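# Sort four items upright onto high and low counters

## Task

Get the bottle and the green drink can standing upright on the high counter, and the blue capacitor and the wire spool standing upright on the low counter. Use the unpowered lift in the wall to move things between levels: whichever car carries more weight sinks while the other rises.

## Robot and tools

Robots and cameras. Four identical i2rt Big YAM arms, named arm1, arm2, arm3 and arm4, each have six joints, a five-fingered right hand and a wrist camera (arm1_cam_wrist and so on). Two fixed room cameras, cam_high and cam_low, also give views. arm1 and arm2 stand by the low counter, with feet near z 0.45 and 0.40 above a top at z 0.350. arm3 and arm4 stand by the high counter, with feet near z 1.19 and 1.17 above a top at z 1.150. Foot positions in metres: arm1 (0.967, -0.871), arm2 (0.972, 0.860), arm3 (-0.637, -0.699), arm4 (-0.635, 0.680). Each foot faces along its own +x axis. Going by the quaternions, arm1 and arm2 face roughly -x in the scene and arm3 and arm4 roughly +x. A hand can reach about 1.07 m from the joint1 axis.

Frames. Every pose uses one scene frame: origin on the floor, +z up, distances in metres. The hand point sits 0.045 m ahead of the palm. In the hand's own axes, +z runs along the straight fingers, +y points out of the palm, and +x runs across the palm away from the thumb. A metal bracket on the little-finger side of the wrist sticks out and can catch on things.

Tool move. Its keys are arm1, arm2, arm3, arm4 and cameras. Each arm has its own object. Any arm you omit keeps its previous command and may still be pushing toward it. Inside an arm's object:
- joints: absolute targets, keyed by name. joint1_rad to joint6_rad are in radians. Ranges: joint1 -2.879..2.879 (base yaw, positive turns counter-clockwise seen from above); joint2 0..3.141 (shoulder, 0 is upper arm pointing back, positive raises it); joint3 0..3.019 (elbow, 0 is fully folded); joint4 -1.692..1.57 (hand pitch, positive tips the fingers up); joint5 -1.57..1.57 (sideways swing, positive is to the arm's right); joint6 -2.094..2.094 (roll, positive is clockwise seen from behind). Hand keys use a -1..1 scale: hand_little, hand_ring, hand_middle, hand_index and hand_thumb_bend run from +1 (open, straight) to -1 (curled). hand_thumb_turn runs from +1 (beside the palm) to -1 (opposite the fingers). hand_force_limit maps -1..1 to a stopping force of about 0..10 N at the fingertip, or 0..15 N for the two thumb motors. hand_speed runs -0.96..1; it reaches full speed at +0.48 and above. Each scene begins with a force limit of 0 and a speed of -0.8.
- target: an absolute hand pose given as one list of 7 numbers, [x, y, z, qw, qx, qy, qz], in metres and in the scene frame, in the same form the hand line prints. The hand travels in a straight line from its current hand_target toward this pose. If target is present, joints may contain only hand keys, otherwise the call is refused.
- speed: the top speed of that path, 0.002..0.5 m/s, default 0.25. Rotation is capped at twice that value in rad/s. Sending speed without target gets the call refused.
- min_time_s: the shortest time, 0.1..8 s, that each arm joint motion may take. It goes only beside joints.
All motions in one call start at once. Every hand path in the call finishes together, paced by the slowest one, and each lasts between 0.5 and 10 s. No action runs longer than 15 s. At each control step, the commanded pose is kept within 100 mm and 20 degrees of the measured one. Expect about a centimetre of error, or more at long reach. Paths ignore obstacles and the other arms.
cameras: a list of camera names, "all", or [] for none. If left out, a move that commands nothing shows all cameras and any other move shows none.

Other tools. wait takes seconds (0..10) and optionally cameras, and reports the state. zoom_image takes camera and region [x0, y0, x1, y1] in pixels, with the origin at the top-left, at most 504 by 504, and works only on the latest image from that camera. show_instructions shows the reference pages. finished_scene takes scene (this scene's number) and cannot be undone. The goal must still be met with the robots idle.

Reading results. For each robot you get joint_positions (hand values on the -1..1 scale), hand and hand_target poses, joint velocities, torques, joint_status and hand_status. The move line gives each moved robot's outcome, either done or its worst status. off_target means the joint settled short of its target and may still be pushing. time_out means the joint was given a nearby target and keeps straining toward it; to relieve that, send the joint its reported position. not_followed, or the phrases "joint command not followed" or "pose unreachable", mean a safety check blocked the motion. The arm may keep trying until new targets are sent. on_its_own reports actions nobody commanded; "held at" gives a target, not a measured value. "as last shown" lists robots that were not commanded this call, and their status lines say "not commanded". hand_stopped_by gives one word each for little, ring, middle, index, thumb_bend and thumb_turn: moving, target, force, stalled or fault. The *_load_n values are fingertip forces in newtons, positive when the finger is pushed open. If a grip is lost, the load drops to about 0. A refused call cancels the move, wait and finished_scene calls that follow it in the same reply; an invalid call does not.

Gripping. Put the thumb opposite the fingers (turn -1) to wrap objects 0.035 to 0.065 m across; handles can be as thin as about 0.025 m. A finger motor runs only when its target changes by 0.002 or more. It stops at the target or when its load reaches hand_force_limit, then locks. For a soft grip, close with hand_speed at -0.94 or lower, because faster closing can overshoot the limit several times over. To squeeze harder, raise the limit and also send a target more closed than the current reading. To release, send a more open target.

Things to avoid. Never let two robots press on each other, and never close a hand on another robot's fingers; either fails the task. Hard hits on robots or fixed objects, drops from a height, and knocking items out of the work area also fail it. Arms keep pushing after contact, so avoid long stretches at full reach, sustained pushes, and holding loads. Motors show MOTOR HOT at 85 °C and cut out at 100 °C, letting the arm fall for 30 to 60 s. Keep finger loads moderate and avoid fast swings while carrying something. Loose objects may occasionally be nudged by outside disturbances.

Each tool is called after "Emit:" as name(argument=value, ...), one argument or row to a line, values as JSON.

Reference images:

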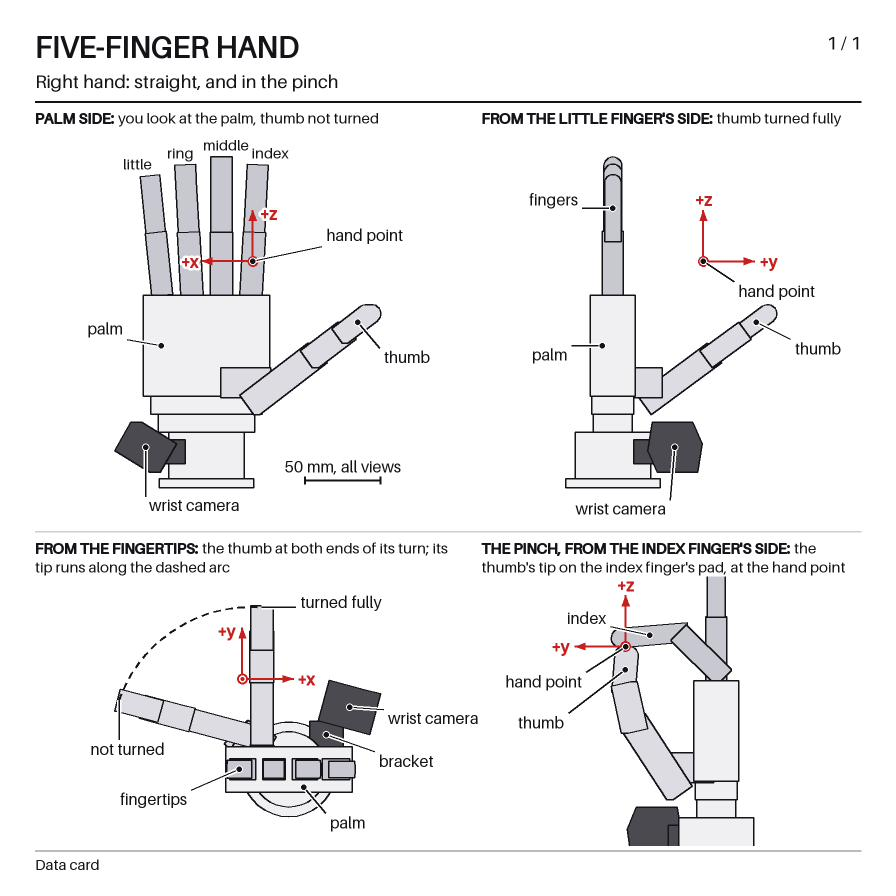

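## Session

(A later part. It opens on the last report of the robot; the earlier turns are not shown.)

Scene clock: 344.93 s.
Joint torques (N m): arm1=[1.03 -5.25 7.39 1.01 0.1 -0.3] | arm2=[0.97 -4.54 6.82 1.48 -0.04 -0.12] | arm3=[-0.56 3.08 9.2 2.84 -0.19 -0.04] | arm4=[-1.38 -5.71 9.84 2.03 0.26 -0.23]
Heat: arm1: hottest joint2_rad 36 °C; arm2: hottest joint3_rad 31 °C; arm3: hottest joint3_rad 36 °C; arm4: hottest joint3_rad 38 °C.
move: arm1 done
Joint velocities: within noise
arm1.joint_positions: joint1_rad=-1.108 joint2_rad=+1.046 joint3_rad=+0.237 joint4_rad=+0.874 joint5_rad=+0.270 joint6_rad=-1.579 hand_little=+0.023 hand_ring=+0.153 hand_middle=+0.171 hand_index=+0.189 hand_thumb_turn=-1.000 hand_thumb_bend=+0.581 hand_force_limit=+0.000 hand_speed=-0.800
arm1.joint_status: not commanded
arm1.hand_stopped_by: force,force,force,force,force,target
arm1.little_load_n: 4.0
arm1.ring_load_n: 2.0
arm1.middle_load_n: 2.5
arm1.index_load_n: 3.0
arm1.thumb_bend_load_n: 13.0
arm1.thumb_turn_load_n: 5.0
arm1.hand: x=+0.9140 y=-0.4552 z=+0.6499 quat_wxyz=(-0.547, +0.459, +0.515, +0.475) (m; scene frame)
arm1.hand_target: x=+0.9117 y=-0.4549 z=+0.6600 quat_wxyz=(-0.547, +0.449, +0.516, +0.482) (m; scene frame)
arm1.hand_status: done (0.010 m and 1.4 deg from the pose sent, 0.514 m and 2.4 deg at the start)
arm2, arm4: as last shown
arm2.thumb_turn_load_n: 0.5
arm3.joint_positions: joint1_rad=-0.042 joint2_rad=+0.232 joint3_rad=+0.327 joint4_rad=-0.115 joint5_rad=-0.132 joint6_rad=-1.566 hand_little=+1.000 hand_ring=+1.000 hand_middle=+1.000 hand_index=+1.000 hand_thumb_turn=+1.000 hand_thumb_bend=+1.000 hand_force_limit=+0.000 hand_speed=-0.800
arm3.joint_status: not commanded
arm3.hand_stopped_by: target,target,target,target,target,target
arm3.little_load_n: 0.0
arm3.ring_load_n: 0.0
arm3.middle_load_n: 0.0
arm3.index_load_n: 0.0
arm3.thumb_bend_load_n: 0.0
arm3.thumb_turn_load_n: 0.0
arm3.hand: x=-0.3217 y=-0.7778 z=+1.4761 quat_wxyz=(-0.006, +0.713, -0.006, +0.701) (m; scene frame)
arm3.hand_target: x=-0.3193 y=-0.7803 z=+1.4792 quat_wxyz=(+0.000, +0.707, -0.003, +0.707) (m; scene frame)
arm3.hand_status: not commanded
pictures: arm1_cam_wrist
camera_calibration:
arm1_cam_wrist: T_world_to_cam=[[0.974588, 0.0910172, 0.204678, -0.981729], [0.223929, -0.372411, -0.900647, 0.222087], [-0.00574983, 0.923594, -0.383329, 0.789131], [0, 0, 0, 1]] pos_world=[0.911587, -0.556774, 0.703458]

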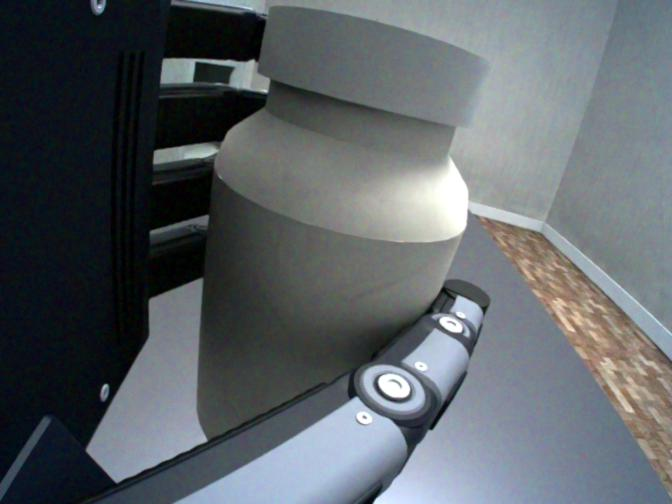

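Emit:
move(
  arm1={"joints":{"joint1_rad":0.30,"joint5_rad":0.2},"min_time_s":3.5},
)

Emit:
move(
  arm1={"target":[0.45,-0.815,0.555,-0.7314,0,0.682,0],"speed":0.2},
)

Emit:
move(
  arm1={"target":[0.205,-0.815,0.51,-0.7314,0,0.682,0],"speed":0.15},
  cameras=["arm1_cam_wrist"],
)

Scene clock: 359.63 s.
Joint torques (N m): arm1=[0.91 -5.25 7.45 1.03 -0.19 -0.3] | arm2=[1.03 -4.48 6.72 1.51 -0.04 -0.11] | arm3=[-0.56 3.08 9.22 2.88 -0.19 -0.05] | arm4=[-1.38 -5.66 9.84 2.03 0.26 -0.23]
Heat: arm1: hottest joint3_rad 34 °C; arm2: hottest joint3_rad 31 °C; arm3: hottest joint3_rad 36 °C; arm4: hottest joint3_rad 38 °C.
move: arm1 done
Joint velocities: within noise
arm1.joint_positions: joint1_rad=+0.294 joint2_rad=+1.046 joint3_rad=+0.237 joint4_rad=+0.874 joint5_rad=+0.203 joint6_rad=-1.579 hand_little=+0.023 hand_ring=+0.153 hand_middle=+0.171 hand_index=+0.189 hand_thumb_turn=-1.000 hand_thumb_bend=+0.581 hand_force_limit=+0.000 hand_speed=-0.800
arm1.joint_status: all done
arm1.hand_stopped_by: force,force,force,force,force,target
arm1.little_load_n: 3.5
arm1.ring_load_n: 2.0
arm1.middle_load_n: 3.0
arm1.index_load_n: 3.0
arm1.thumb_bend_load_n: 13.0
arm1.thumb_turn_load_n: 5.0
arm1.hand: x=+0.5480 y=-0.8648 z=+0.6573 quat_wxyz=(-0.730, -0.002, +0.683, -0.017) (m; scene frame)
arm1.hand_target: x=+0.5471 y=-0.8671 z=+0.6676 quat_wxyz=(-0.736, -0.012, +0.677, -0.012) (m; scene frame)
arm1.hand_status: not commanded
arm2.joint_positions: joint1_rad=+1.621 joint2_rad=+1.132 joint3_rad=+0.315 joint4_rad=+0.833 joint5_rad=+0.234 joint6_rad=-1.567 hand_little=+1.000 hand_ring=+1.000 hand_middle=+1.000 hand_index=+1.000 hand_thumb_turn=-1.000 hand_thumb_bend=+1.000 hand_force_limit=+0.000 hand_speed=-0.400
arm2.joint_status: not commanded
arm2.hand_stopped_by: target,target,target,target,target,target
arm2.little_load_n: 0.0
arm2.ring_load_n: 0.0
arm2.middle_load_n: 0.0
arm2.index_load_n: 0.0
arm2.thumb_bend_load_n: 0.0
arm2.thumb_turn_load_n: 0.5
arm2.hand: x=+0.9059 y=+0.4192 z=+0.5950 quat_wxyz=(+0.538, +0.456, -0.533, +0.467) (m; scene frame)
arm2.hand_target: x=+0.9095 y=+0.4201 z=+0.6001 quat_wxyz=(+0.540, +0.459, -0.527, +0.468) (m; scene frame)
arm2.hand_status: not commanded
arm3: as last shown
arm4.joint_positions: joint1_rad=+0.606 joint2_rad=+0.814 joint3_rad=+0.397 joint4_rad=+0.342 joint5_rad=+0.258 joint6_rad=-1.562 hand_little=+0.150 hand_ring=+0.105 hand_middle=+0.128 hand_index=+0.172 hand_thumb_turn=-0.999 hand_thumb_bend=+0.583 hand_force_limit=+0.000 hand_speed=-0.750
arm4.joint_status: not commanded
arm4.hand_stopped_by: force,force,force,force,force,target
arm4.little_load_n: 0.0
arm4.ring_load_n: 5.5
arm4.middle_load_n: 7.5
arm4.index_load_n: 0.5
arm4.thumb_bend_load_n: 16.5
arm4.thumb_turn_load_n: 8.5
arm4.hand: x=-0.2530 y=+0.8497 z=+1.4142 quat_wxyz=(-0.138, +0.715, +0.156, +0.667) (m; scene frame)
arm4.hand_target: x=-0.2508 y=+0.8473 z=+1.4491 quat_wxyz=(-0.144, +0.693, +0.145, +0.692) (m; scene frame)
arm4.hand_status: not commanded
pictures: none

Scene clock: 361.33 s.
Joint torques (N m): arm1=[-0.03 -9.58 5.01 2.59 -0.28 -0.13] | arm2=[1.03 -4.66 6.72 1.51 -0.05 -0.12] | arm3=[-0.56 3.02 9.21 2.88 -0.19 -0.05] | arm4=[-1.38 -5.66 9.84 2.03 0.26 -0.23]
Heat: arm1: hottest joint3_rad 34 °C; arm2: hottest joint3_rad 31 °C; arm3: hottest joint3_rad 36 °C; arm4: hottest joint3_rad 38 °C.
move: arm1 off_target
Joint velocities: within noise
arm1.joint_positions: joint1_rad=+0.091 joint2_rad=+1.775 joint3_rad=+0.395 joint4_rad=+1.396 joint5_rad=+0.023 joint6_rad=-1.579 hand_little=+0.023 hand_ring=+0.153 hand_middle=+0.171 hand_index=+0.189 hand_thumb_turn=-1.000 hand_thumb_bend=+0.581 hand_force_limit=+0.000 hand_speed=-0.800
arm1.joint_status: not commanded
arm1.hand_stopped_by: force,force,force,force,force,target
arm1.little_load_n: 4.0
arm1.ring_load_n: 2.0
arm1.middle_load_n: 3.0
arm1.index_load_n: 3.5
arm1.thumb_bend_load_n: 13.0
arm1.thumb_turn_load_n: 5.0
arm1.hand: x=+0.4613 y=-0.8181 z=+0.5409 quat_wxyz=(-0.713, +0.001, +0.701, -0.004) (m; scene frame)
arm1.hand_target: x=+0.4506 y=-0.8153 z=+0.5550 quat_wxyz=(-0.731, +0.000, +0.682, -0.001) (m; scene frame)
arm1.hand_status: off_target (0.018 m and 3.0 deg from the pose sent, 0.150 m and 1.9 deg at the start)
arm2, arm3, arm4: as last shown
arm3.middle_load_n: 0.5
arm4.thumb_bend_load_n: 16.0
arm4.thumb_turn_load_n: 8.0
pictures: none

Scene clock: 363.70 s.
Joint torques (N m): arm1=[-0.15 -18.02 8.27 1.06 -0.27 -0.14] | arm2=[1.2 -4.48 6.78 1.52 -0.05 -0.11] | arm3=[-0.56 3.02 9.18 2.85 -0.18 -0.05] | arm4=[-1.38 -5.66 9.84 2.02 0.26 -0.24]
Heat: arm1: hottest joint3_rad 34 °C; arm2: hottest joint3_rad 31 °C; arm3: hottest joint3_rad 36 °C; arm4: hottest joint3_rad 38 °C.
move: arm1 off_target
Joint velocities: within noise
arm1.joint_positions: joint1_rad=+0.083 joint2_rad=+2.187 joint3_rad=+1.116 joint4_rad=+1.118 joint5_rad=+0.014 joint6_rad=-1.579 hand_little=+0.023 hand_ring=+0.153 hand_middle=+0.171 hand_index=+0.189 hand_thumb_turn=-1.000 hand_thumb_bend=+0.581 hand_force_limit=+0.000 hand_speed=-0.800
arm1.joint_status: not commanded
arm1.hand_stopped_by: force,force,force,force,force,target
arm1.little_load_n: 3.5
arm1.ring_load_n: 2.0
arm1.middle_load_n: 3.0
arm1.index_load_n: 3.0
arm1.thumb_bend_load_n: 13.0
arm1.thumb_turn_load_n: 5.0
arm1.hand: x=+0.2186 y=-0.8205 z=+0.5028 quat_wxyz=(-0.725, +0.001, +0.689, -0.004) (m; scene frame)
arm1.hand_target: x=+0.2059 y=-0.8150 z=+0.5100 quat_wxyz=(-0.731, +0.000, +0.682, +0.000) (m; scene frame)
arm1.hand_status: off_target (0.016 m and 1.2 deg from the pose sent, 0.258 m and 3.0 deg at the start)
arm2, arm3, arm4: as last shown
arm2.thumb_turn_load_n: 0.0
arm3.middle_load_n: 0.0
arm4.thumb_turn_load_n: 8.5
pictures: arm1_cam_wrist
camera_calibration:
arm1_cam_wrist: T_world_to_cam=[[0.0307696, 0.976998, 0.211016, 0.689529], [0.396117, 0.18191, -0.9, 0.526106], [-0.917684, 0.11128, -0.381408, 0.597945], [0, 0, 0, 1]] pos_world=[0.319109, -0.835912, 0.556055]

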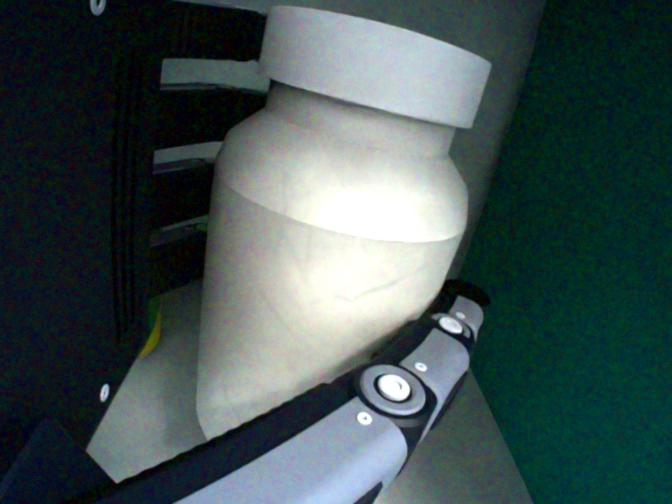

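Emit:
move(
  arm1={"target":[0.207,-0.812,0.44,-0.7193,0,0.6947,0],"speed":0.1},
)

Emit:
move(
  arm1={"target":[0.207,-0.812,0.408,-0.7193,0,0.6947,0],"speed":0.04},
  cameras=["arm1_cam_wrist"],
)

Scene clock: 369.90 s.
Joint torques (N m): arm1=[-0.03 -18.9 7.2 2.59 -0.27 -0.14] | arm2=[1.08 -4.37 6.82 1.47 -0.05 -0.11] | arm3=[-0.62 3.02 9.18 2.86 -0.19 -0.05] | arm4=[-1.38 -5.66 9.84 2.02 0.26 -0.24]
Heat: arm1: hottest joint3_rad 34 °C; arm2: hottest joint3_rad 31 °C; arm3: hottest joint3_rad 37 °C; arm4: hottest joint3_rad 38 °C.
move: arm1 off_target
Joint velocities: within noise
arm1.joint_positions: joint1_rad=+0.075 joint2_rad=+2.331 joint3_rad=+1.154 joint4_rad=+1.149 joint5_rad=+0.008 joint6_rad=-1.579 hand_little=+0.023 hand_ring=+0.153 hand_middle=+0.171 hand_index=+0.189 hand_thumb_turn=-1.000 hand_thumb_bend=+0.581 hand_force_limit=+0.000 hand_speed=-0.800
arm1.joint_status: not commanded
arm1.hand_stopped_by: force,force,force,force,force,target
arm1.little_load_n: 3.5
arm1.ring_load_n: 2.0
arm1.middle_load_n: 3.5
arm1.index_load_n: 3.0
arm1.thumb_bend_load_n: 13.0
arm1.thumb_turn_load_n: 5.0
arm1.hand: x=+0.2212 y=-0.8174 z=+0.4229 quat_wxyz=(-0.698, +0.001, +0.716, -0.003) (m; scene frame)
arm1.hand_target: x=+0.2083 y=-0.8119 z=+0.4404 quat_wxyz=(-0.719, +0.000, +0.695, +0.000) (m; scene frame)
arm1.hand_status: off_target (0.023 m and 3.5 deg from the pose sent, 0.064 m and 1.0 deg at the start)
arm2, arm3, arm4: as last shown
arm3.thumb_turn_load_n: 0.5
arm4.thumb_bend_load_n: 16.5
pictures: none

Scene clock: 371.23 s.
Joint torques (N m): arm1=[-0.03 -17.96 6.64 2.28 -0.29 -0.13] | arm2=[1.14 -4.31 6.72 1.47 -0.05 -0.11] | arm3=[-0.56 3.08 9.18 2.86 -0.18 -0.04] | arm4=[-1.38 -5.66 9.85 2.02 0.26 -0.23]
Heat: arm1: hottest joint3_rad 34 °C; arm2: hottest joint3_rad 31 °C; arm3: hottest joint3_rad 37 °C; arm4: hottest joint3_rad 38 °C.
move: arm1 done
Joint velocities: arm1=[within noise] | arm2=[-0.044 0.005 0.012 -0.002 0.037 0.007] | arm3=[within noise] | arm4=[within noise]
arm1.joint_positions: joint1_rad=+0.075 joint2_rad=+2.395 joint3_rad=+1.192 joint4_rad=+1.202 joint5_rad=+0.008 joint6_rad=-1.579 hand_little=+0.023 hand_ring=+0.153 hand_middle=+0.171 hand_index=+0.189 hand_thumb_turn=-1.000 hand_thumb_bend=+0.581 hand_force_limit=+0.000 hand_speed=-0.800
arm1.joint_status: not commanded
arm1.hand_stopped_by: force,force,force,force,force,target
arm1.little_load_n: 4.5
arm1.ring_load_n: 2.0
arm1.middle_load_n: 3.0
arm1.index_load_n: 3.0
arm1.thumb_bend_load_n: 13.0
arm1.thumb_turn_load_n: 3.5
arm1.hand: x=+0.2155 y=-0.8175 z=+0.4060 quat_wxyz=(-0.708, +0.001, +0.706, -0.003) (m; scene frame)
arm1.hand_target: x=+0.2075 y=-0.8120 z=+0.4082 quat_wxyz=(-0.719, +0.000, +0.695, +0.000) (m; scene frame)
arm1.hand_status: done (0.010 m and 1.9 deg from the pose sent, 0.021 m and 3.5 deg at the start)
arm2, arm3, arm4: as last shown
arm2.thumb_turn_load_n: 0.5
arm3.thumb_bend_load_n: 0.5
arm3.thumb_turn_load_n: 0.0
arm4.thumb_bend_load_n: 16.0
pictures: arm1_cam_wrist
camera_calibration:
arm1_cam_wrist: T_world_to_cam=[[0.021313, 0.976811, 0.213038, 0.708056], [0.439033, 0.182297, -0.879783, 0.422531], [-0.898218, 0.112282, -0.424968, 0.572194], [0, 0, 0, 1]] pos_world=[0.313359, -0.832911, 0.464056]

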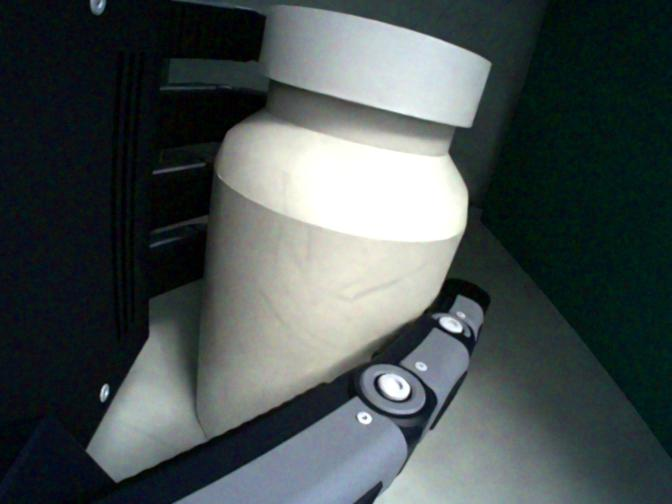

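Emit:
move(
  arm1={"joints":{"hand_speed":-0.4,"hand_little":1,"hand_ring":1,"hand_middle":1,"hand_index":1,"hand_thumb_bend":1}},
)

Emit:
move(
  arm1={"target":[0.38,-0.812,0.415,-0.715,0,0.699,0],"speed":0.12},
  cameras=["arm1_cam_wrist"],
)

Emit:
move(
  arm1={"target":[0.60,-0.85,0.60,-0.715,0,0.699,0],"speed":0.25},
  arm4={"target":[-0.15,0.93,1.43,0,0.682,0,0.7314],"speed":0.2},
  cameras=["arm4_cam_wrist"],
)

Scene clock: 377.40 s.
Joint torques (N m): arm1=[-0.15 -18.08 6.37 2.29 -0.26 -0.13] | arm2=[0.97 -4.6 6.72 1.48 -0.05 -0.11] | arm3=[-0.62 3.08 9.21 2.85 -0.19 -0.05] | arm4=[-1.38 -5.66 9.84 2.03 0.26 -0.23]
Heat: arm1: hottest joint3_rad 34 °C; arm2: hottest joint3_rad 31 °C; arm3: hottest joint3_rad 37 °C; arm4: hottest joint3_rad 38 °C.
move: arm1 done
Joint velocities: within noise
arm1.joint_positions: joint1_rad=+0.074 joint2_rad=+2.396 joint3_rad=+1.197 joint4_rad=+1.202 joint5_rad=+0.006 joint6_rad=-1.579 hand_little=+1.000 hand_ring=+1.000 hand_middle=+1.000 hand_index=+1.000 hand_thumb_turn=-1.000 hand_thumb_bend=+1.000 hand_force_limit=+0.000 hand_speed=-0.400
arm1.joint_status: all done
arm1.hand_stopped_by: target,target,target,target,target,target
arm1.little_load_n: 0.0
arm1.ring_load_n: 0.0
arm1.middle_load_n: 0.0
arm1.index_load_n: 0.0
arm1.thumb_bend_load_n: 0.0
arm1.thumb_turn_load_n: 0.0
arm1.hand: x=+0.2138 y=-0.8172 z=+0.4073 quat_wxyz=(-0.709, +0.001, +0.705, -0.004) (m; scene frame)
arm1.hand_target: x=+0.2075 y=-0.8122 z=+0.4082 quat_wxyz=(-0.719, +0.000, +0.695, +0.000) (m; scene frame)
arm1.hand_status: not commanded
arm2, arm3, arm4: as last shown
arm2.little_load_n: 0.5
arm2.thumb_turn_load_n: 0.0
arm3.thumb_bend_load_n: 0.0
arm4.ring_load_n: 5.0
pictures: none

Scene clock: 379.53 s.
Joint torques (N m): arm1=[0.09 -16.38 1.13 2.24 -0.05 -0.11] | arm2=[1.14 -4.66 6.79 1.52 -0.05 -0.12] | arm3=[-0.5 3.02 9.21 2.85 -0.19 -0.05] | arm4=[-1.44 -5.6 9.84 2.03 0.26 -0.24]
Heat: arm1: hottest joint3_rad 34 °C; arm2: hottest joint3_rad 31 °C; arm3: hottest joint3_rad 37 °C; arm4: hottest joint3_rad 38 °C.
move: arm1 off_target
Joint velocities: within noise
arm1.joint_positions: joint1_rad=+0.074 joint2_rad=+2.298 joint3_rad=+0.714 joint4_rad=+1.549 joint5_rad=+0.006 joint6_rad=-1.579 hand_little=+1.000 hand_ring=+1.000 hand_middle=+1.000 hand_index=+1.000 hand_thumb_turn=-1.000 hand_thumb_bend=+1.000 hand_force_limit=+0.000 hand_speed=-0.400
arm1.joint_status: not commanded
arm1.hand_stopped_by: target,target,target,target,target,target
arm1.little_load_n: 0.0
arm1.ring_load_n: 0.0
arm1.middle_load_n: 0.0
arm1.index_load_n: 0.0
arm1.thumb_bend_load_n: 0.0
arm1.thumb_turn_load_n: 0.0
arm1.hand: x=+0.3808 y=-0.8155 z=+0.4015 quat_wxyz=(-0.696, +0.000, +0.718, -0.004) (m; scene frame)
arm1.hand_target: x=+0.3797 y=-0.8120 z=+0.4149 quat_wxyz=(-0.707, +0.001, +0.707, +0.000) (m; scene frame)
arm1.hand_status: off_target (0.014 m and 3.2 deg from the pose sent, 0.166 m and 1.0 deg at the start; a joint's target at an end of its range on 23 of 64 steps)
arm2, arm3, arm4: as last shown
arm2.little_load_n: 0.0
arm2.ring_load_n: 0.5
arm2.thumb_turn_load_n: 0.5
arm4.ring_load_n: 5.5
pictures: arm1_cam_wrist
camera_calibration:
arm1_cam_wrist: T_world_to_cam=[[0.0127012, 0.976755, 0.213984, 0.706497], [0.468777, 0.18321, -0.864108, 0.328727], [-0.883225, 0.111286, -0.455553, 0.724354], [0, 0, 0, 1]] pos_world=[0.476695, -0.83091, 0.462858]

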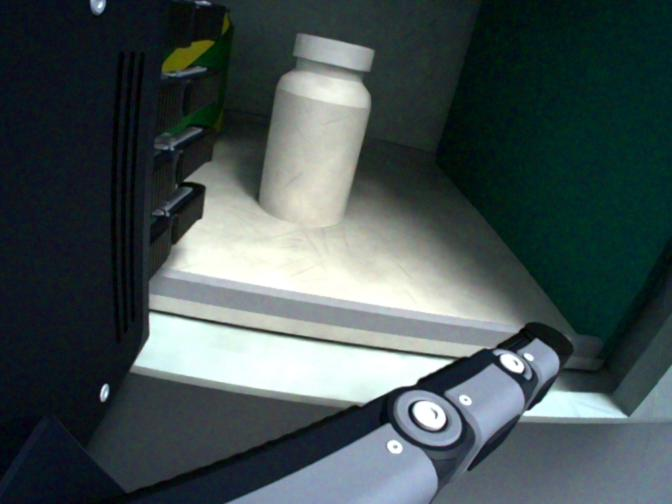

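Scene clock: 382.07 s.
Joint torques (N m): arm1=[1.26 -3.14 6.12 0.81 0.1 -0.12] | arm2=[1.08 -4.48 6.75 1.55 -0.05 -0.12] | arm3=[-0.56 3.02 9.2 2.84 -0.18 -0.05] | arm4=[-0.32 -10.93 11.95 3.51 0.43 -0.57]
Heat: arm1: hottest joint3_rad 33 °C; arm2: hottest joint3_rad 31 °C; arm3: hottest joint3_rad 37 °C; arm4: hottest joint3_rad 39 °C.
move: arm1 done; arm4 off_target
Joint velocities: within noise
arm1.joint_positions: joint1_rad=+0.295 joint2_rad=+1.109 joint3_rad=+0.049 joint4_rad=+1.075 joint5_rad=+0.235 joint6_rad=-1.585 hand_little=+1.000 hand_ring=+1.000 hand_middle=+1.000 hand_index=+1.000 hand_thumb_turn=-1.000 hand_thumb_bend=+1.000 hand_force_limit=+0.000 hand_speed=-0.400
arm1.joint_status: not commanded
arm1.hand_stopped_by: target,target,target,target,target,target
arm1.little_load_n: 0.0
arm1.ring_load_n: 0.0
arm1.middle_load_n: 0.0
arm1.index_load_n: 0.0
arm1.thumb_bend_load_n: 0.0
arm1.thumb_turn_load_n: 0.0
arm1.hand: x=+0.6030 y=-0.8473 z=+0.5955 quat_wxyz=(-0.713, +0.003, +0.701, +0.000) (m; scene frame)
arm1.hand_target: x=+0.6000 y=-0.8499 z=+0.6001 quat_wxyz=(-0.715, +0.000, +0.699, +0.000) (m; scene frame)
arm1.hand_status: done (0.006 m and 0.4 deg from the pose sent, 0.298 m and 3.2 deg at the start; a joint's target at an end of its range on 24 of 76 steps)
arm2: as last shown
arm2.ring_load_n: 0.0
arm2.thumb_turn_load_n: 0.0
arm3.joint_positions: joint1_rad=-0.042 joint2_rad=+0.232 joint3_rad=+0.327 joint4_rad=-0.115 joint5_rad=-0.132 joint6_rad=-1.566 hand_little=+1.000 hand_ring=+1.000 hand_middle=+1.000 hand_index=+1.000 hand_thumb_turn=+1.000 hand_thumb_bend=+1.000 hand_force_limit=+0.000 hand_speed=-0.800
arm3.joint_status: not commanded
arm3.hand_stopped_by: target,target,target,target,target,target
arm3.little_load_n: 0.0
arm3.ring_load_n: 0.5
arm3.middle_load_n: 0.0
arm3.index_load_n: 0.0
arm3.thumb_bend_load_n: 0.0
arm3.thumb_turn_load_n: 0.0
arm3.hand: x=-0.3217 y=-0.7778 z=+1.4761 quat_wxyz=(-0.006, +0.713, -0.006, +0.701) (m; scene frame)
arm3.hand_target: x=-0.3193 y=-0.7803 z=+1.4792 quat_wxyz=(+0.000, +0.707, -0.003, +0.707) (m; scene frame)
arm3.hand_status: not commanded
arm4.joint_positions: joint1_rad=+0.744 joint2_rad=+1.481 joint3_rad=+0.701 joint4_rad=+0.731 joint5_rad=+0.815 joint6_rad=-1.599 hand_little=+0.150 hand_ring=+0.105 hand_middle=+0.128 hand_index=+0.172 hand_thumb_turn=-0.999 hand_thumb_bend=+0.583 hand_force_limit=+0.000 hand_speed=-0.750
arm4.joint_status: not commanded
arm4.hand_stopped_by: force,force,force,force,force,target
arm4.little_load_n: -0.5
arm4.ring_load_n: 5.5
arm4.middle_load_n: 7.5
arm4.index_load_n: 0.5
arm4.thumb_bend_load_n: 16.5
arm4.thumb_turn_load_n: 8.5
arm4.hand: x=-0.1671 y=+0.9104 z=+1.3742 quat_wxyz=(+0.022, +0.719, +0.023, +0.695) (m; scene frame)
arm4.hand_target: x=-0.1539 y=+0.9268 z=+1.4303 quat_wxyz=(+0.000, +0.682, -0.001, +0.731) (m; scene frame)
arm4.hand_status: off_target (0.062 m and 7.0 deg from the pose sent, 0.132 m and 25.4 deg at the start; pose on its path clipped on 2 of 76 steps)
pictures: arm4_cam_wrist
camera_calibration:
arm4_cam_wrist: T_world_to_cam=[[0.0285839, -0.96397, 0.264469, 0.525785], [-0.477737, -0.245578, -0.84348, 1.31359], [0.878038, -0.102237, -0.467544, 0.997484], [0, 0, 0, 1]] pos_world=[-0.263306, 0.93141, 1.4353]

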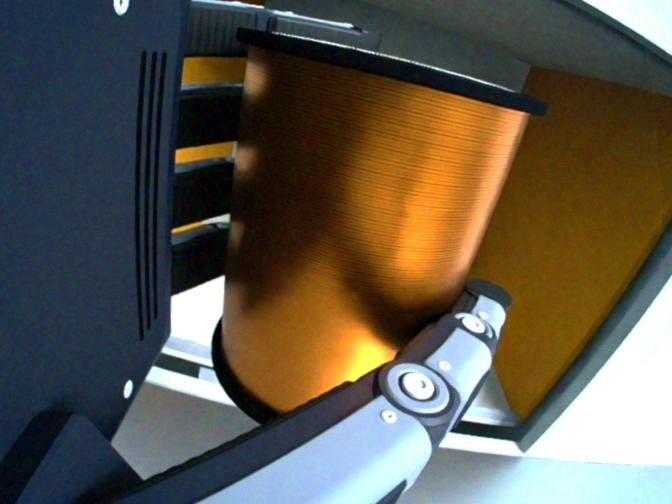

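Emit:
move(
  arm4={"target":[-0.03,0.95,1.34,0,0.6625,0,0.7489],"speed":0.15},
)

Emit:
move(
  arm4={"target":[0.12,0.95,1.33,0,0.6625,0,0.7489],"speed":0.12},
  cameras=["arm4_cam_wrist","cam_high"],
)

Scene clock: 392.70 s.
Joint torques (N m): arm1=[1.14 -3.49 6.11 0.76 0.1 -0.13] | arm2=[0.91 -4.6 6.74 1.54 -0.05 -0.12] | arm3=[-0.62 3.02 9.21 2.85 -0.19 -0.04] | arm4=[-1.55 -16.15 10.04 3.69 -0.06 -0.59]
Heat: arm1: hottest joint3_rad 33 °C; arm2: hottest joint3_rad 31 °C; arm3: hottest joint3_rad 37 °C; arm4: hottest joint3_rad 41 °C.
move: arm4 off_target
Joint velocities: within noise
arm1, arm3: as last shown
arm2.joint_positions: joint1_rad=+1.621 joint2_rad=+1.132 joint3_rad=+0.315 joint4_rad=+0.833 joint5_rad=+0.234 joint6_rad=-1.567 hand_little=+1.000 hand_ring=+1.000 hand_middle=+1.000 hand_index=+1.000 hand_thumb_turn=-1.000 hand_thumb_bend=+1.000 hand_force_limit=+0.000 hand_speed=-0.400
arm2.joint_status: not commanded
arm2.hand_stopped_by: target,target,target,target,target,target
arm2.little_load_n: 0.0
arm2.ring_load_n: 0.0
arm2.middle_load_n: 0.0
arm2.index_load_n: 0.0
arm2.thumb_bend_load_n: 0.0
arm2.thumb_turn_load_n: 0.0
arm2.hand: x=+0.9059 y=+0.4192 z=+0.5950 quat_wxyz=(+0.538, +0.456, -0.533, +0.467) (m; scene frame)
arm2.hand_target: x=+0.9095 y=+0.4201 z=+0.6001 quat_wxyz=(+0.540, +0.459, -0.527, +0.468) (m; scene frame)
arm2.hand_status: not commanded
arm3.ring_load_n: 0.0
arm4.joint_positions: joint1_rad=+0.618 joint2_rad=+1.925 joint3_rad=+0.933 joint4_rad=+0.992 joint5_rad=+0.683 joint6_rad=-1.622 hand_little=+0.150 hand_ring=+0.105 hand_middle=+0.128 hand_index=+0.172 hand_thumb_turn=-0.999 hand_thumb_bend=+0.583 hand_force_limit=+0.000 hand_speed=-0.750
arm4.joint_status: not commanded
arm4.hand_stopped_by: force,force,force,force,force,target
arm4.little_load_n: 0.5
arm4.ring_load_n: 5.5
arm4.middle_load_n: 7.5
arm4.index_load_n: 0.5
arm4.thumb_bend_load_n: 16.0
arm4.thumb_turn_load_n: 8.5
arm4.hand: x=-0.0547 y=+0.9378 z=+1.2808 quat_wxyz=(+0.015, +0.707, +0.021, +0.707) (m; scene frame)
arm4.hand_target: x=-0.0347 y=+0.9471 z=+1.3402 quat_wxyz=(+0.001, +0.663, -0.001, +0.748) (m; scene frame)
arm4.hand_status: off_target (0.065 m and 7.6 deg from the pose sent, 0.147 m and 9.6 deg at the start)
pictures: none

Scene clock: 394.77 s.
Joint torques (N m): arm1=[1.2 -3.49 6.12 0.76 0.11 -0.11] | arm2=[1.08 -4.37 6.79 1.5 -0.04 -0.11] | arm3=[-0.62 3.02 9.21 2.85 -0.18 -0.05] | arm4=[-1.44 -20.31 11.81 1.83 -0.07 -0.35]
Heat: arm1: hottest joint3_rad 33 °C; arm2: hottest joint3_rad 31 °C; arm3: hottest joint3_rad 37 °C; arm4: hottest joint3_rad 41 °C.
move: arm4 off_target
Joint velocities: within noise
arm1, arm2, arm3: as last shown
arm1.middle_load_n: -0.5
arm1.thumb_turn_load_n: 0.5
arm3.ring_load_n: -0.5
arm4.joint_positions: joint1_rad=+0.470 joint2_rad=+2.169 joint3_rad=+1.330 joint4_rad=+0.862 joint5_rad=+0.535 joint6_rad=-1.622 hand_little=+0.150 hand_ring=+0.105 hand_middle=+0.128 hand_index=+0.172 hand_thumb_turn=-0.999 hand_thumb_bend=+0.583 hand_force_limit=+0.000 hand_speed=-0.750
arm4.joint_status: not commanded
arm4.hand_stopped_by: force,force,force,force,force,target
arm4.little_load_n: 0.0
arm4.ring_load_n: 5.5
arm4.middle_load_n: 7.5
arm4.index_load_n: 0.5
arm4.thumb_bend_load_n: 16.0
arm4.thumb_turn_load_n: 8.0
arm4.hand: x=+0.0918 y=+0.9402 z=+1.2643 quat_wxyz=(+0.012, +0.700, +0.016, +0.714) (m; scene frame)
arm4.hand_target: x=+0.1136 y=+0.9472 z=+1.3308 quat_wxyz=(+0.000, +0.663, +0.000, +0.749) (m; scene frame)
arm4.hand_status: off_target (0.072 m and 6.3 deg from the pose sent, 0.182 m and 7.6 deg at the start)
pictures: arm4_cam_wrist, cam_high
camera_calibration:
arm4_cam_wrist: T_world_to_cam=[[0.0200879, -0.970096, 0.24189, 0.611208], [-0.430706, -0.226735, -0.873547, 1.36784], [0.902269, -0.0866358, -0.42238, 0.647907], [0, 0, 0, 1]] pos_world=[-0.00772559, 0.9592, 1.32069]

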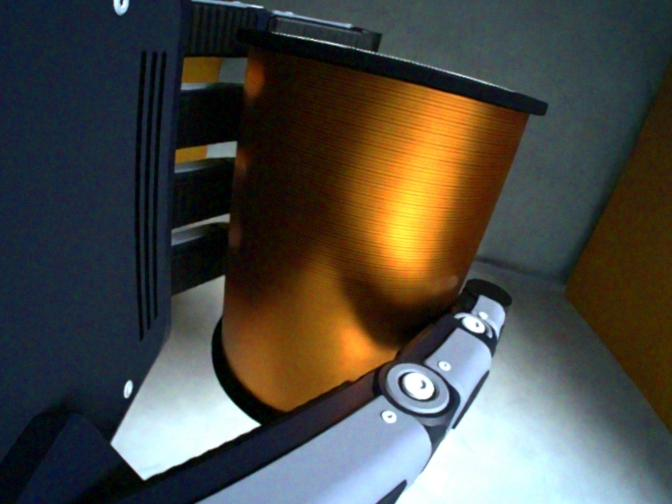

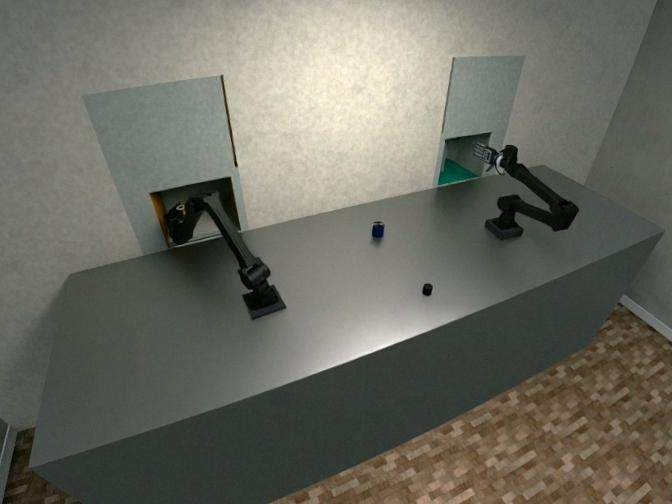

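Emit:
move(
  arm4={"target":[0.20,0.952,1.315,0,0.6625,0,0.7489],"speed":0.12},
)

Emit:
move(
  arm4={"target":[0.205,0.952,1.26,0,0.669,0,0.743],"speed":0.06},
  cameras=["arm4_cam_wrist","cam_low"],
)

Scene clock: 399.77 s.
Joint torques (N m): arm1=[1.08 -3.43 6.15 0.8 0.1 -0.11] | arm2=[1.03 -4.6 6.75 1.5 -0.06 -0.11] | arm3=[-0.44 3.02 9.2 2.85 -0.18 -0.05] | arm4=[-1.2 -22.65 12.78 1.94 -0.04 -0.27]
Heat: arm1: hottest joint3_rad 33 °C; arm2: hottest joint3_rad 31 °C; arm3: hottest joint3_rad 37 °C; arm4: hottest joint3_rad 42 °C.
move: arm4 off_target
Joint velocities: within noise
arm1, arm2, arm3: as last shown
arm1.middle_load_n: 0.0
arm3.ring_load_n: 0.0
arm4.joint_positions: joint1_rad=+0.413 joint2_rad=+2.338 joint3_rad=+1.599 joint4_rad=+0.750 joint5_rad=+0.482 joint6_rad=-1.622 hand_little=+0.150 hand_ring=+0.105 hand_middle=+0.128 hand_index=+0.172 hand_thumb_turn=-0.999 hand_thumb_bend=+0.583 hand_force_limit=+0.000 hand_speed=-0.750
arm4.joint_status: not commanded
arm4.hand_stopped_by: force,force,force,force,force,target
arm4.little_load_n: 0.0
arm4.ring_load_n: 5.0
arm4.middle_load_n: 7.5
arm4.index_load_n: 0.5
arm4.thumb_bend_load_n: 16.0
arm4.thumb_turn_load_n: 8.5
arm4.hand: x=+0.1701 y=+0.9410 z=+1.2398 quat_wxyz=(+0.015, +0.703, +0.017, +0.710) (m; scene frame)
arm4.hand_target: x=+0.1916 y=+0.9486 z=+1.3164 quat_wxyz=(+0.000, +0.662, +0.000, +0.749) (m; scene frame)
arm4.hand_status: off_target (0.082 m and 6.9 deg from the pose sent, 0.120 m and 6.3 deg at the start)
pictures: none

Scene clock: 401.60 s.
Joint torques (N m): arm1=[1.08 -3.43 6.13 0.8 0.1 -0.11] | arm2=[1.08 -4.6 6.76 1.5 -0.06 -0.12] | arm3=[-0.62 3.02 9.21 2.86 -0.19 -0.05] | arm4=[-1.49 -22.3 12.01 3.41 -0.01 -0.19]
Heat: arm1: hottest joint3_rad 33 °C; arm2: hottest joint3_rad 31 °C; arm3: hottest joint3_rad 37 °C; arm4: hottest joint3_rad 42 °C.
move: arm4 off_target
Joint velocities: within noise
arm1, arm2, arm3: as last shown
arm4.joint_positions: joint1_rad=+0.413 joint2_rad=+2.418 joint3_rad=+1.632 joint4_rad=+0.753 joint5_rad=+0.485 joint6_rad=-1.622 hand_little=+0.150 hand_ring=+0.105 hand_middle=+0.128 hand_index=+0.172 hand_thumb_turn=-0.999 hand_thumb_bend=+0.583 hand_force_limit=+0.000 hand_speed=-0.750
arm4.joint_status: not commanded
arm4.hand_stopped_by: force,force,force,force,force,target
arm4.little_load_n: 0.0
arm4.ring_load_n: 5.5
arm4.middle_load_n: 6.5
arm4.index_load_n: 0.0
arm4.thumb_bend_load_n: 16.5
arm4.thumb_turn_load_n: 7.5
arm4.hand: x=+0.1729 y=+0.9417 z=+1.1918 quat_wxyz=(+0.023, +0.717, +0.024, +0.696) (m; scene frame)
arm4.hand_target: x=+0.1969 y=+0.9476 z=+1.2611 quat_wxyz=(+0.003, +0.670, -0.002, +0.743) (m; scene frame)
arm4.hand_status: off_target (0.076 m and 8.5 deg from the pose sent, 0.042 m and 6.0 deg at the start)
pictures: arm4_cam_wrist, cam_low
camera_calibration:
arm4_cam_wrist: T_world_to_cam=[[0.0260943, -0.963356, 0.266953, 0.591301], [-0.473935, -0.247047, -0.845194, 1.33261], [0.880173, -0.104464, -0.463015, 0.61323], [0, 0, 0, 1]] pos_world=[0.0763934, 0.962912, 1.2524]

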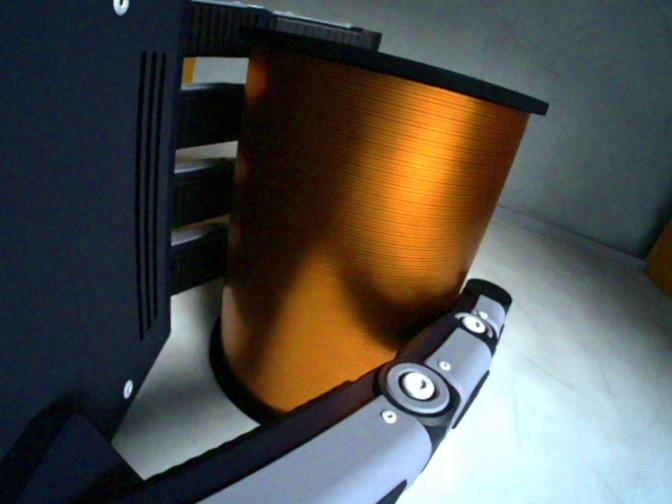

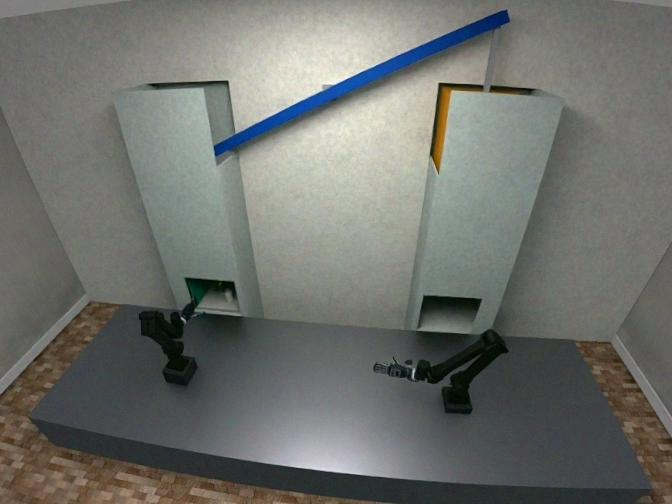

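Emit:
move(
  arm4={"target":[0.205,0.952,1.215,0,0.669,0,0.743],"speed":0.06},
  cameras=["arm4_cam_wrist","cam_low"],
)

Scene clock: 408.00 s.
Joint torques (N m): arm1=[1.03 -3.55 6.11 0.79 0.11 -0.12] | arm2=[0.97 -4.54 6.74 1.5 -0.05 -0.11] | arm3=[-0.56 3.08 9.2 2.85 -0.18 -0.04] | arm4=[-1.61 -20.6 11.02 2.93 -0.34 -0.15]
Heat: arm1: hottest joint3_rad 33 °C; arm2: hottest joint3_rad 31 °C; arm3: hottest joint3_rad 37 °C; arm4: hottest joint3_rad 43 °C.
move: arm4 off_target
Joint velocities: within noise
arm1, arm2, arm3: as last shown
arm2.thumb_turn_load_n: 0.5
arm4.joint_positions: joint1_rad=+0.414 joint2_rad=+2.487 joint3_rad=+1.674 joint4_rad=+0.820 joint5_rad=+0.485 joint6_rad=-1.629 hand_little=+0.150 hand_ring=+0.105 hand_middle=+0.127 hand_index=+0.172 hand_thumb_turn=-1.000 hand_thumb_bend=+0.583 hand_force_limit=+0.000 hand_speed=-0.750
arm4.joint_status: not commanded
arm4.hand_stopped_by: force,force,force,force,force,target
arm4.little_load_n: 0.0
arm4.ring_load_n: 6.0
arm4.middle_load_n: 0.5
arm4.index_load_n: 0.0
arm4.thumb_bend_load_n: 9.5
arm4.thumb_turn_load_n: 5.5
arm4.hand: x=+0.1787 y=+0.9453 z=+1.1707 quat_wxyz=(+0.019, +0.704, +0.020, +0.709) (m; scene frame)
arm4.hand_target: x=+0.2002 y=+0.9499 z=+1.2163 quat_wxyz=(+0.002, +0.670, +0.002, +0.743) (m; scene frame)
arm4.hand_status: off_target (0.052 m and 6.4 deg from the pose sent, 0.041 m and 8.5 deg at the start)
pictures: arm4_cam_wrist, cam_low
camera_calibration:
arm4_cam_wrist: T_world_to_cam=[[0.0176204, -0.96626, 0.256965, 0.61626], [-0.4432, -0.237925, -0.864272, 1.3266], [0.89625, -0.0986582, -0.432439, 0.554541], [0, 0, 0, 1]] pos_world=[0.0800823, 0.965808, 1.22799]

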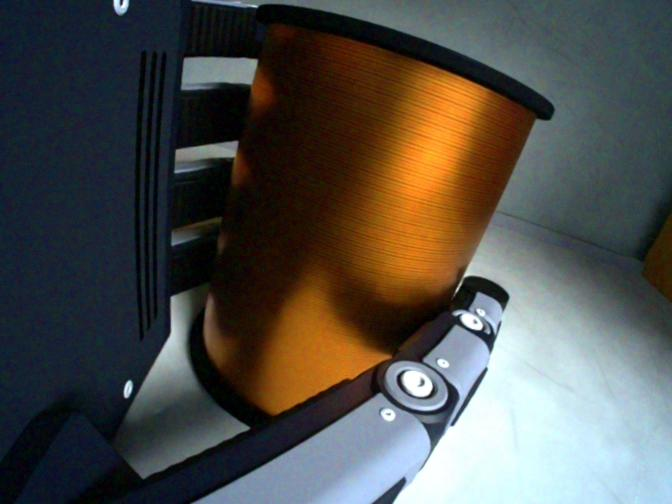

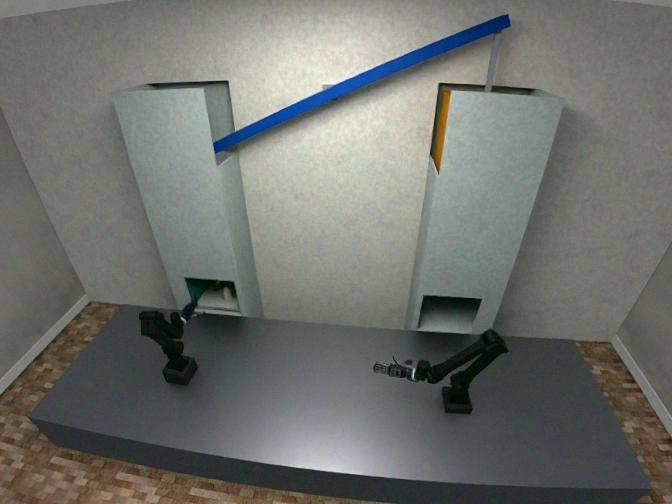

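Emit:
move(
  arm4={"target":[0.205,0.952,1.235,0,0.669,0,0.743],"speed":0.08},
  cameras=["arm4_cam_wrist","cam_low","cam_high"],
)

Scene clock: 414.13 s.
Joint torques (N m): arm1=[1.08 -3.43 6.11 0.8 0.09 -0.11] | arm2=[0.97 -4.48 6.75 1.52 -0.05 -0.11] | arm3=[-0.56 2.96 9.18 2.86 -0.18 -0.05] | arm4=[-1.55 -23.65 10.26 2.1 -0.3 -0.11]
Heat: arm1: hottest joint3_rad 33 °C; arm2: hottest joint3_rad 31 °C; arm3: hottest joint3_rad 37 °C; arm4: hottest joint3_rad 43 °C.
move: arm4 off_target
Joint velocities: within noise
arm1, arm2, arm3: as last shown
arm2.little_load_n: -0.5
arm2.thumb_turn_load_n: 0.0
arm4.joint_positions: joint1_rad=+0.414 joint2_rad=+2.487 joint3_rad=+1.675 joint4_rad=+0.822 joint5_rad=+0.485 joint6_rad=-1.629 hand_little=+0.150 hand_ring=+0.105 hand_middle=+0.127 hand_index=+0.172 hand_thumb_turn=-1.000 hand_thumb_bend=+0.583 hand_force_limit=+0.000 hand_speed=-0.750
arm4.joint_status: not commanded
arm4.hand_stopped_by: force,force,force,force,force,target
arm4.little_load_n: 0.0
arm4.ring_load_n: 6.0
arm4.middle_load_n: 0.0
arm4.index_load_n: 0.0
arm4.thumb_bend_load_n: 9.5
arm4.thumb_turn_load_n: 5.0
arm4.hand: x=+0.1790 y=+0.9454 z=+1.1714 quat_wxyz=(+0.019, +0.704, +0.019, +0.710) (m; scene frame)
arm4.hand_target: x=+0.1999 y=+0.9499 z=+1.2363 quat_wxyz=(+0.000, +0.668, +0.000, +0.744) (m; scene frame)
arm4.hand_status: off_target (0.069 m and 6.3 deg from the pose sent, 0.070 m and 6.4 deg at the start)
pictures: arm4_cam_wrist, cam_high, cam_low
camera_calibration:
arm4_cam_wrist: T_world_to_cam=[[0.017, -0.966548, 0.255924, 0.617711], [-0.44138, -0.236925, -0.865477, 1.32753], [0.897159, -0.0982464, -0.430642, 0.552033], [0, 0, 0, 1]] pos_world=[0.0801817, 0.965808, 1.22859]

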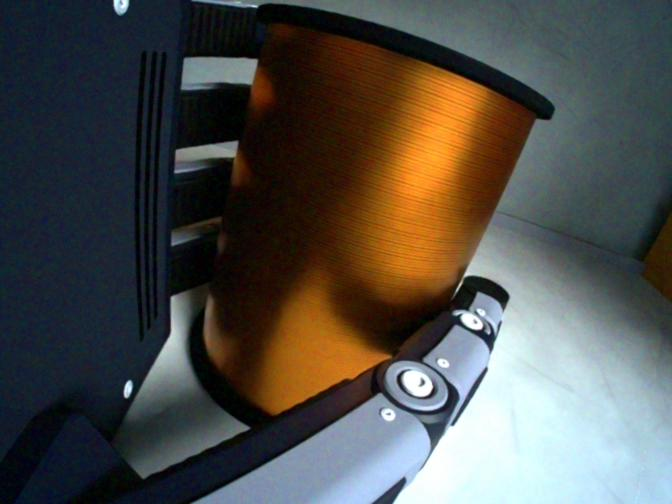

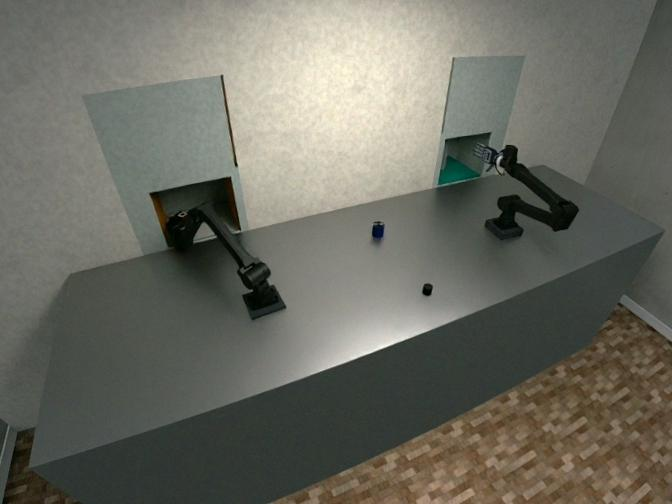

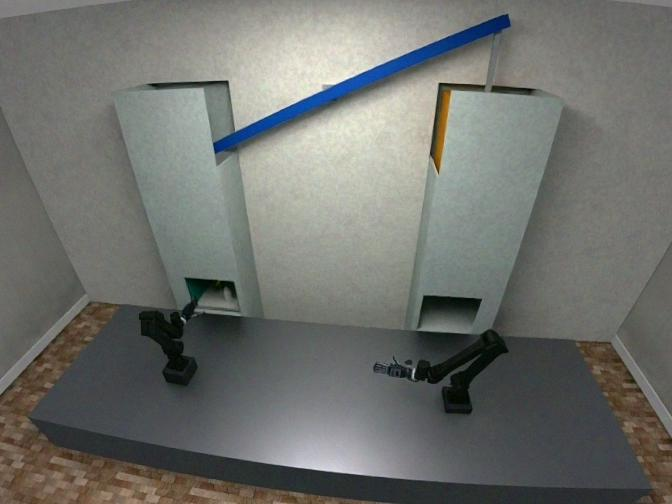

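Emit:
zoom_image(
  camera="cam_low",
  region=[150, 230, 300, 340],
)

Emit:
zoom_image(
  camera="cam_high",
  region=[120, 140, 270, 270],
)

Scaled by 3.360.

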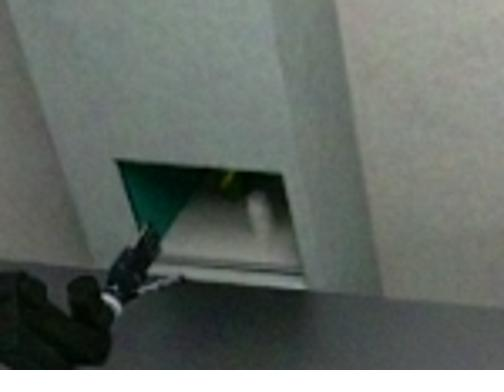

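Scaled by 3.360.

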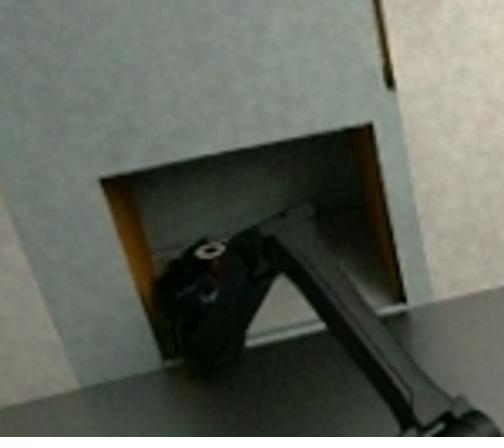

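Emit:
move(
  arm4={"target":[0.205,0.952,1.26,0,0.669,0,0.743],"speed":0.08},
  cameras=["arm4_cam_wrist","cam_low"],
)

Scene clock: 421.60 s.
Joint torques (N m): arm1=[1.03 -3.55 6.12 0.81 0.09 -0.11] | arm2=[1.03 -4.54 6.8 1.52 -0.05 -0.13] | arm3=[-0.62 3.02 9.2 2.91 -0.19 -0.04] | arm4=[-1.61 -24.64 9.92 1.46 -0.13 -0.11]
Heat: arm1: hottest joint3_rad 33 °C; arm2: hottest joint3_rad 31 °C; arm3: hottest joint3_rad 37 °C; arm4: hottest joint3_rad 42 °C.
move: arm4 off_target
Joint velocities: within noise
arm1, arm2, arm3: as last shown
arm2.little_load_n: 0.0
arm2.thumb_turn_load_n: 0.5
arm4.joint_positions: joint1_rad=+0.414 joint2_rad=+2.458 joint3_rad=+1.675 joint4_rad=+0.802 joint5_rad=+0.480 joint6_rad=-1.622 hand_little=+0.150 hand_ring=+0.105 hand_middle=+0.127 hand_index=+0.172 hand_thumb_turn=-0.999 hand_thumb_bend=+0.582 hand_force_limit=+0.000 hand_speed=-0.750
arm4.joint_status: not commanded
arm4.hand_stopped_by: force,force,force,force,force,target
arm4.little_load_n: 0.0
arm4.ring_load_n: 6.0
arm4.middle_load_n: 1.5
arm4.index_load_n: 0.0
arm4.thumb_bend_load_n: 9.5
arm4.thumb_turn_load_n: 6.0
arm4.hand: x=+0.1818 y=+0.9478 z=+1.1904 quat_wxyz=(+0.013, +0.701, +0.017, +0.713) (m; scene frame)
arm4.hand_target: x=+0.2004 y=+0.9502 z=+1.2600 quat_wxyz=(-0.002, +0.669, -0.002, +0.743) (m; scene frame)
arm4.hand_status: off_target (0.073 m and 5.6 deg from the pose sent, 0.093 m and 6.3 deg at the start)
pictures: arm4_cam_wrist, cam_low
camera_calibration:
arm4_cam_wrist: T_world_to_cam=[[0.0195581, -0.969421, 0.244623, 0.630945], [-0.433338, -0.228714, -0.871727, 1.34408], [0.901019, -0.088955, -0.42456, 0.541191], [0, 0, 0, 1]] pos_world=[0.0824761, 0.967202, 1.24709]

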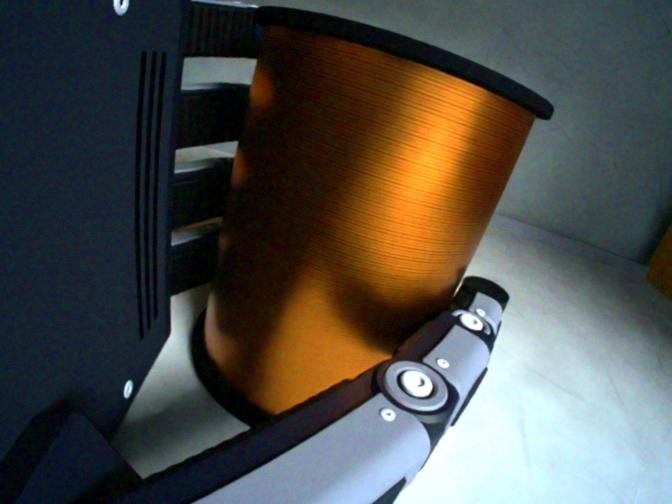

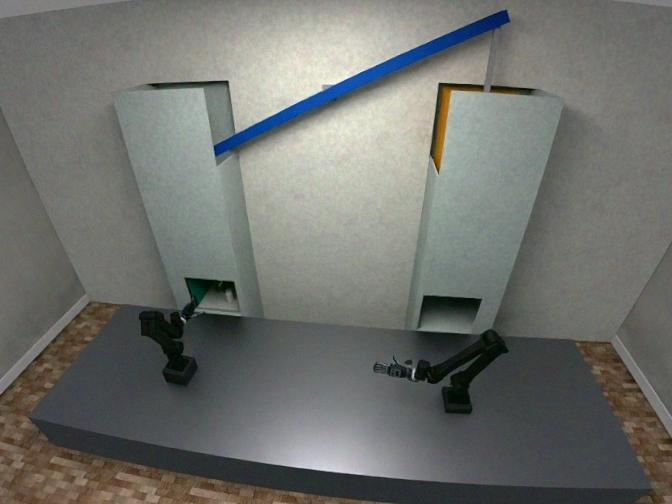

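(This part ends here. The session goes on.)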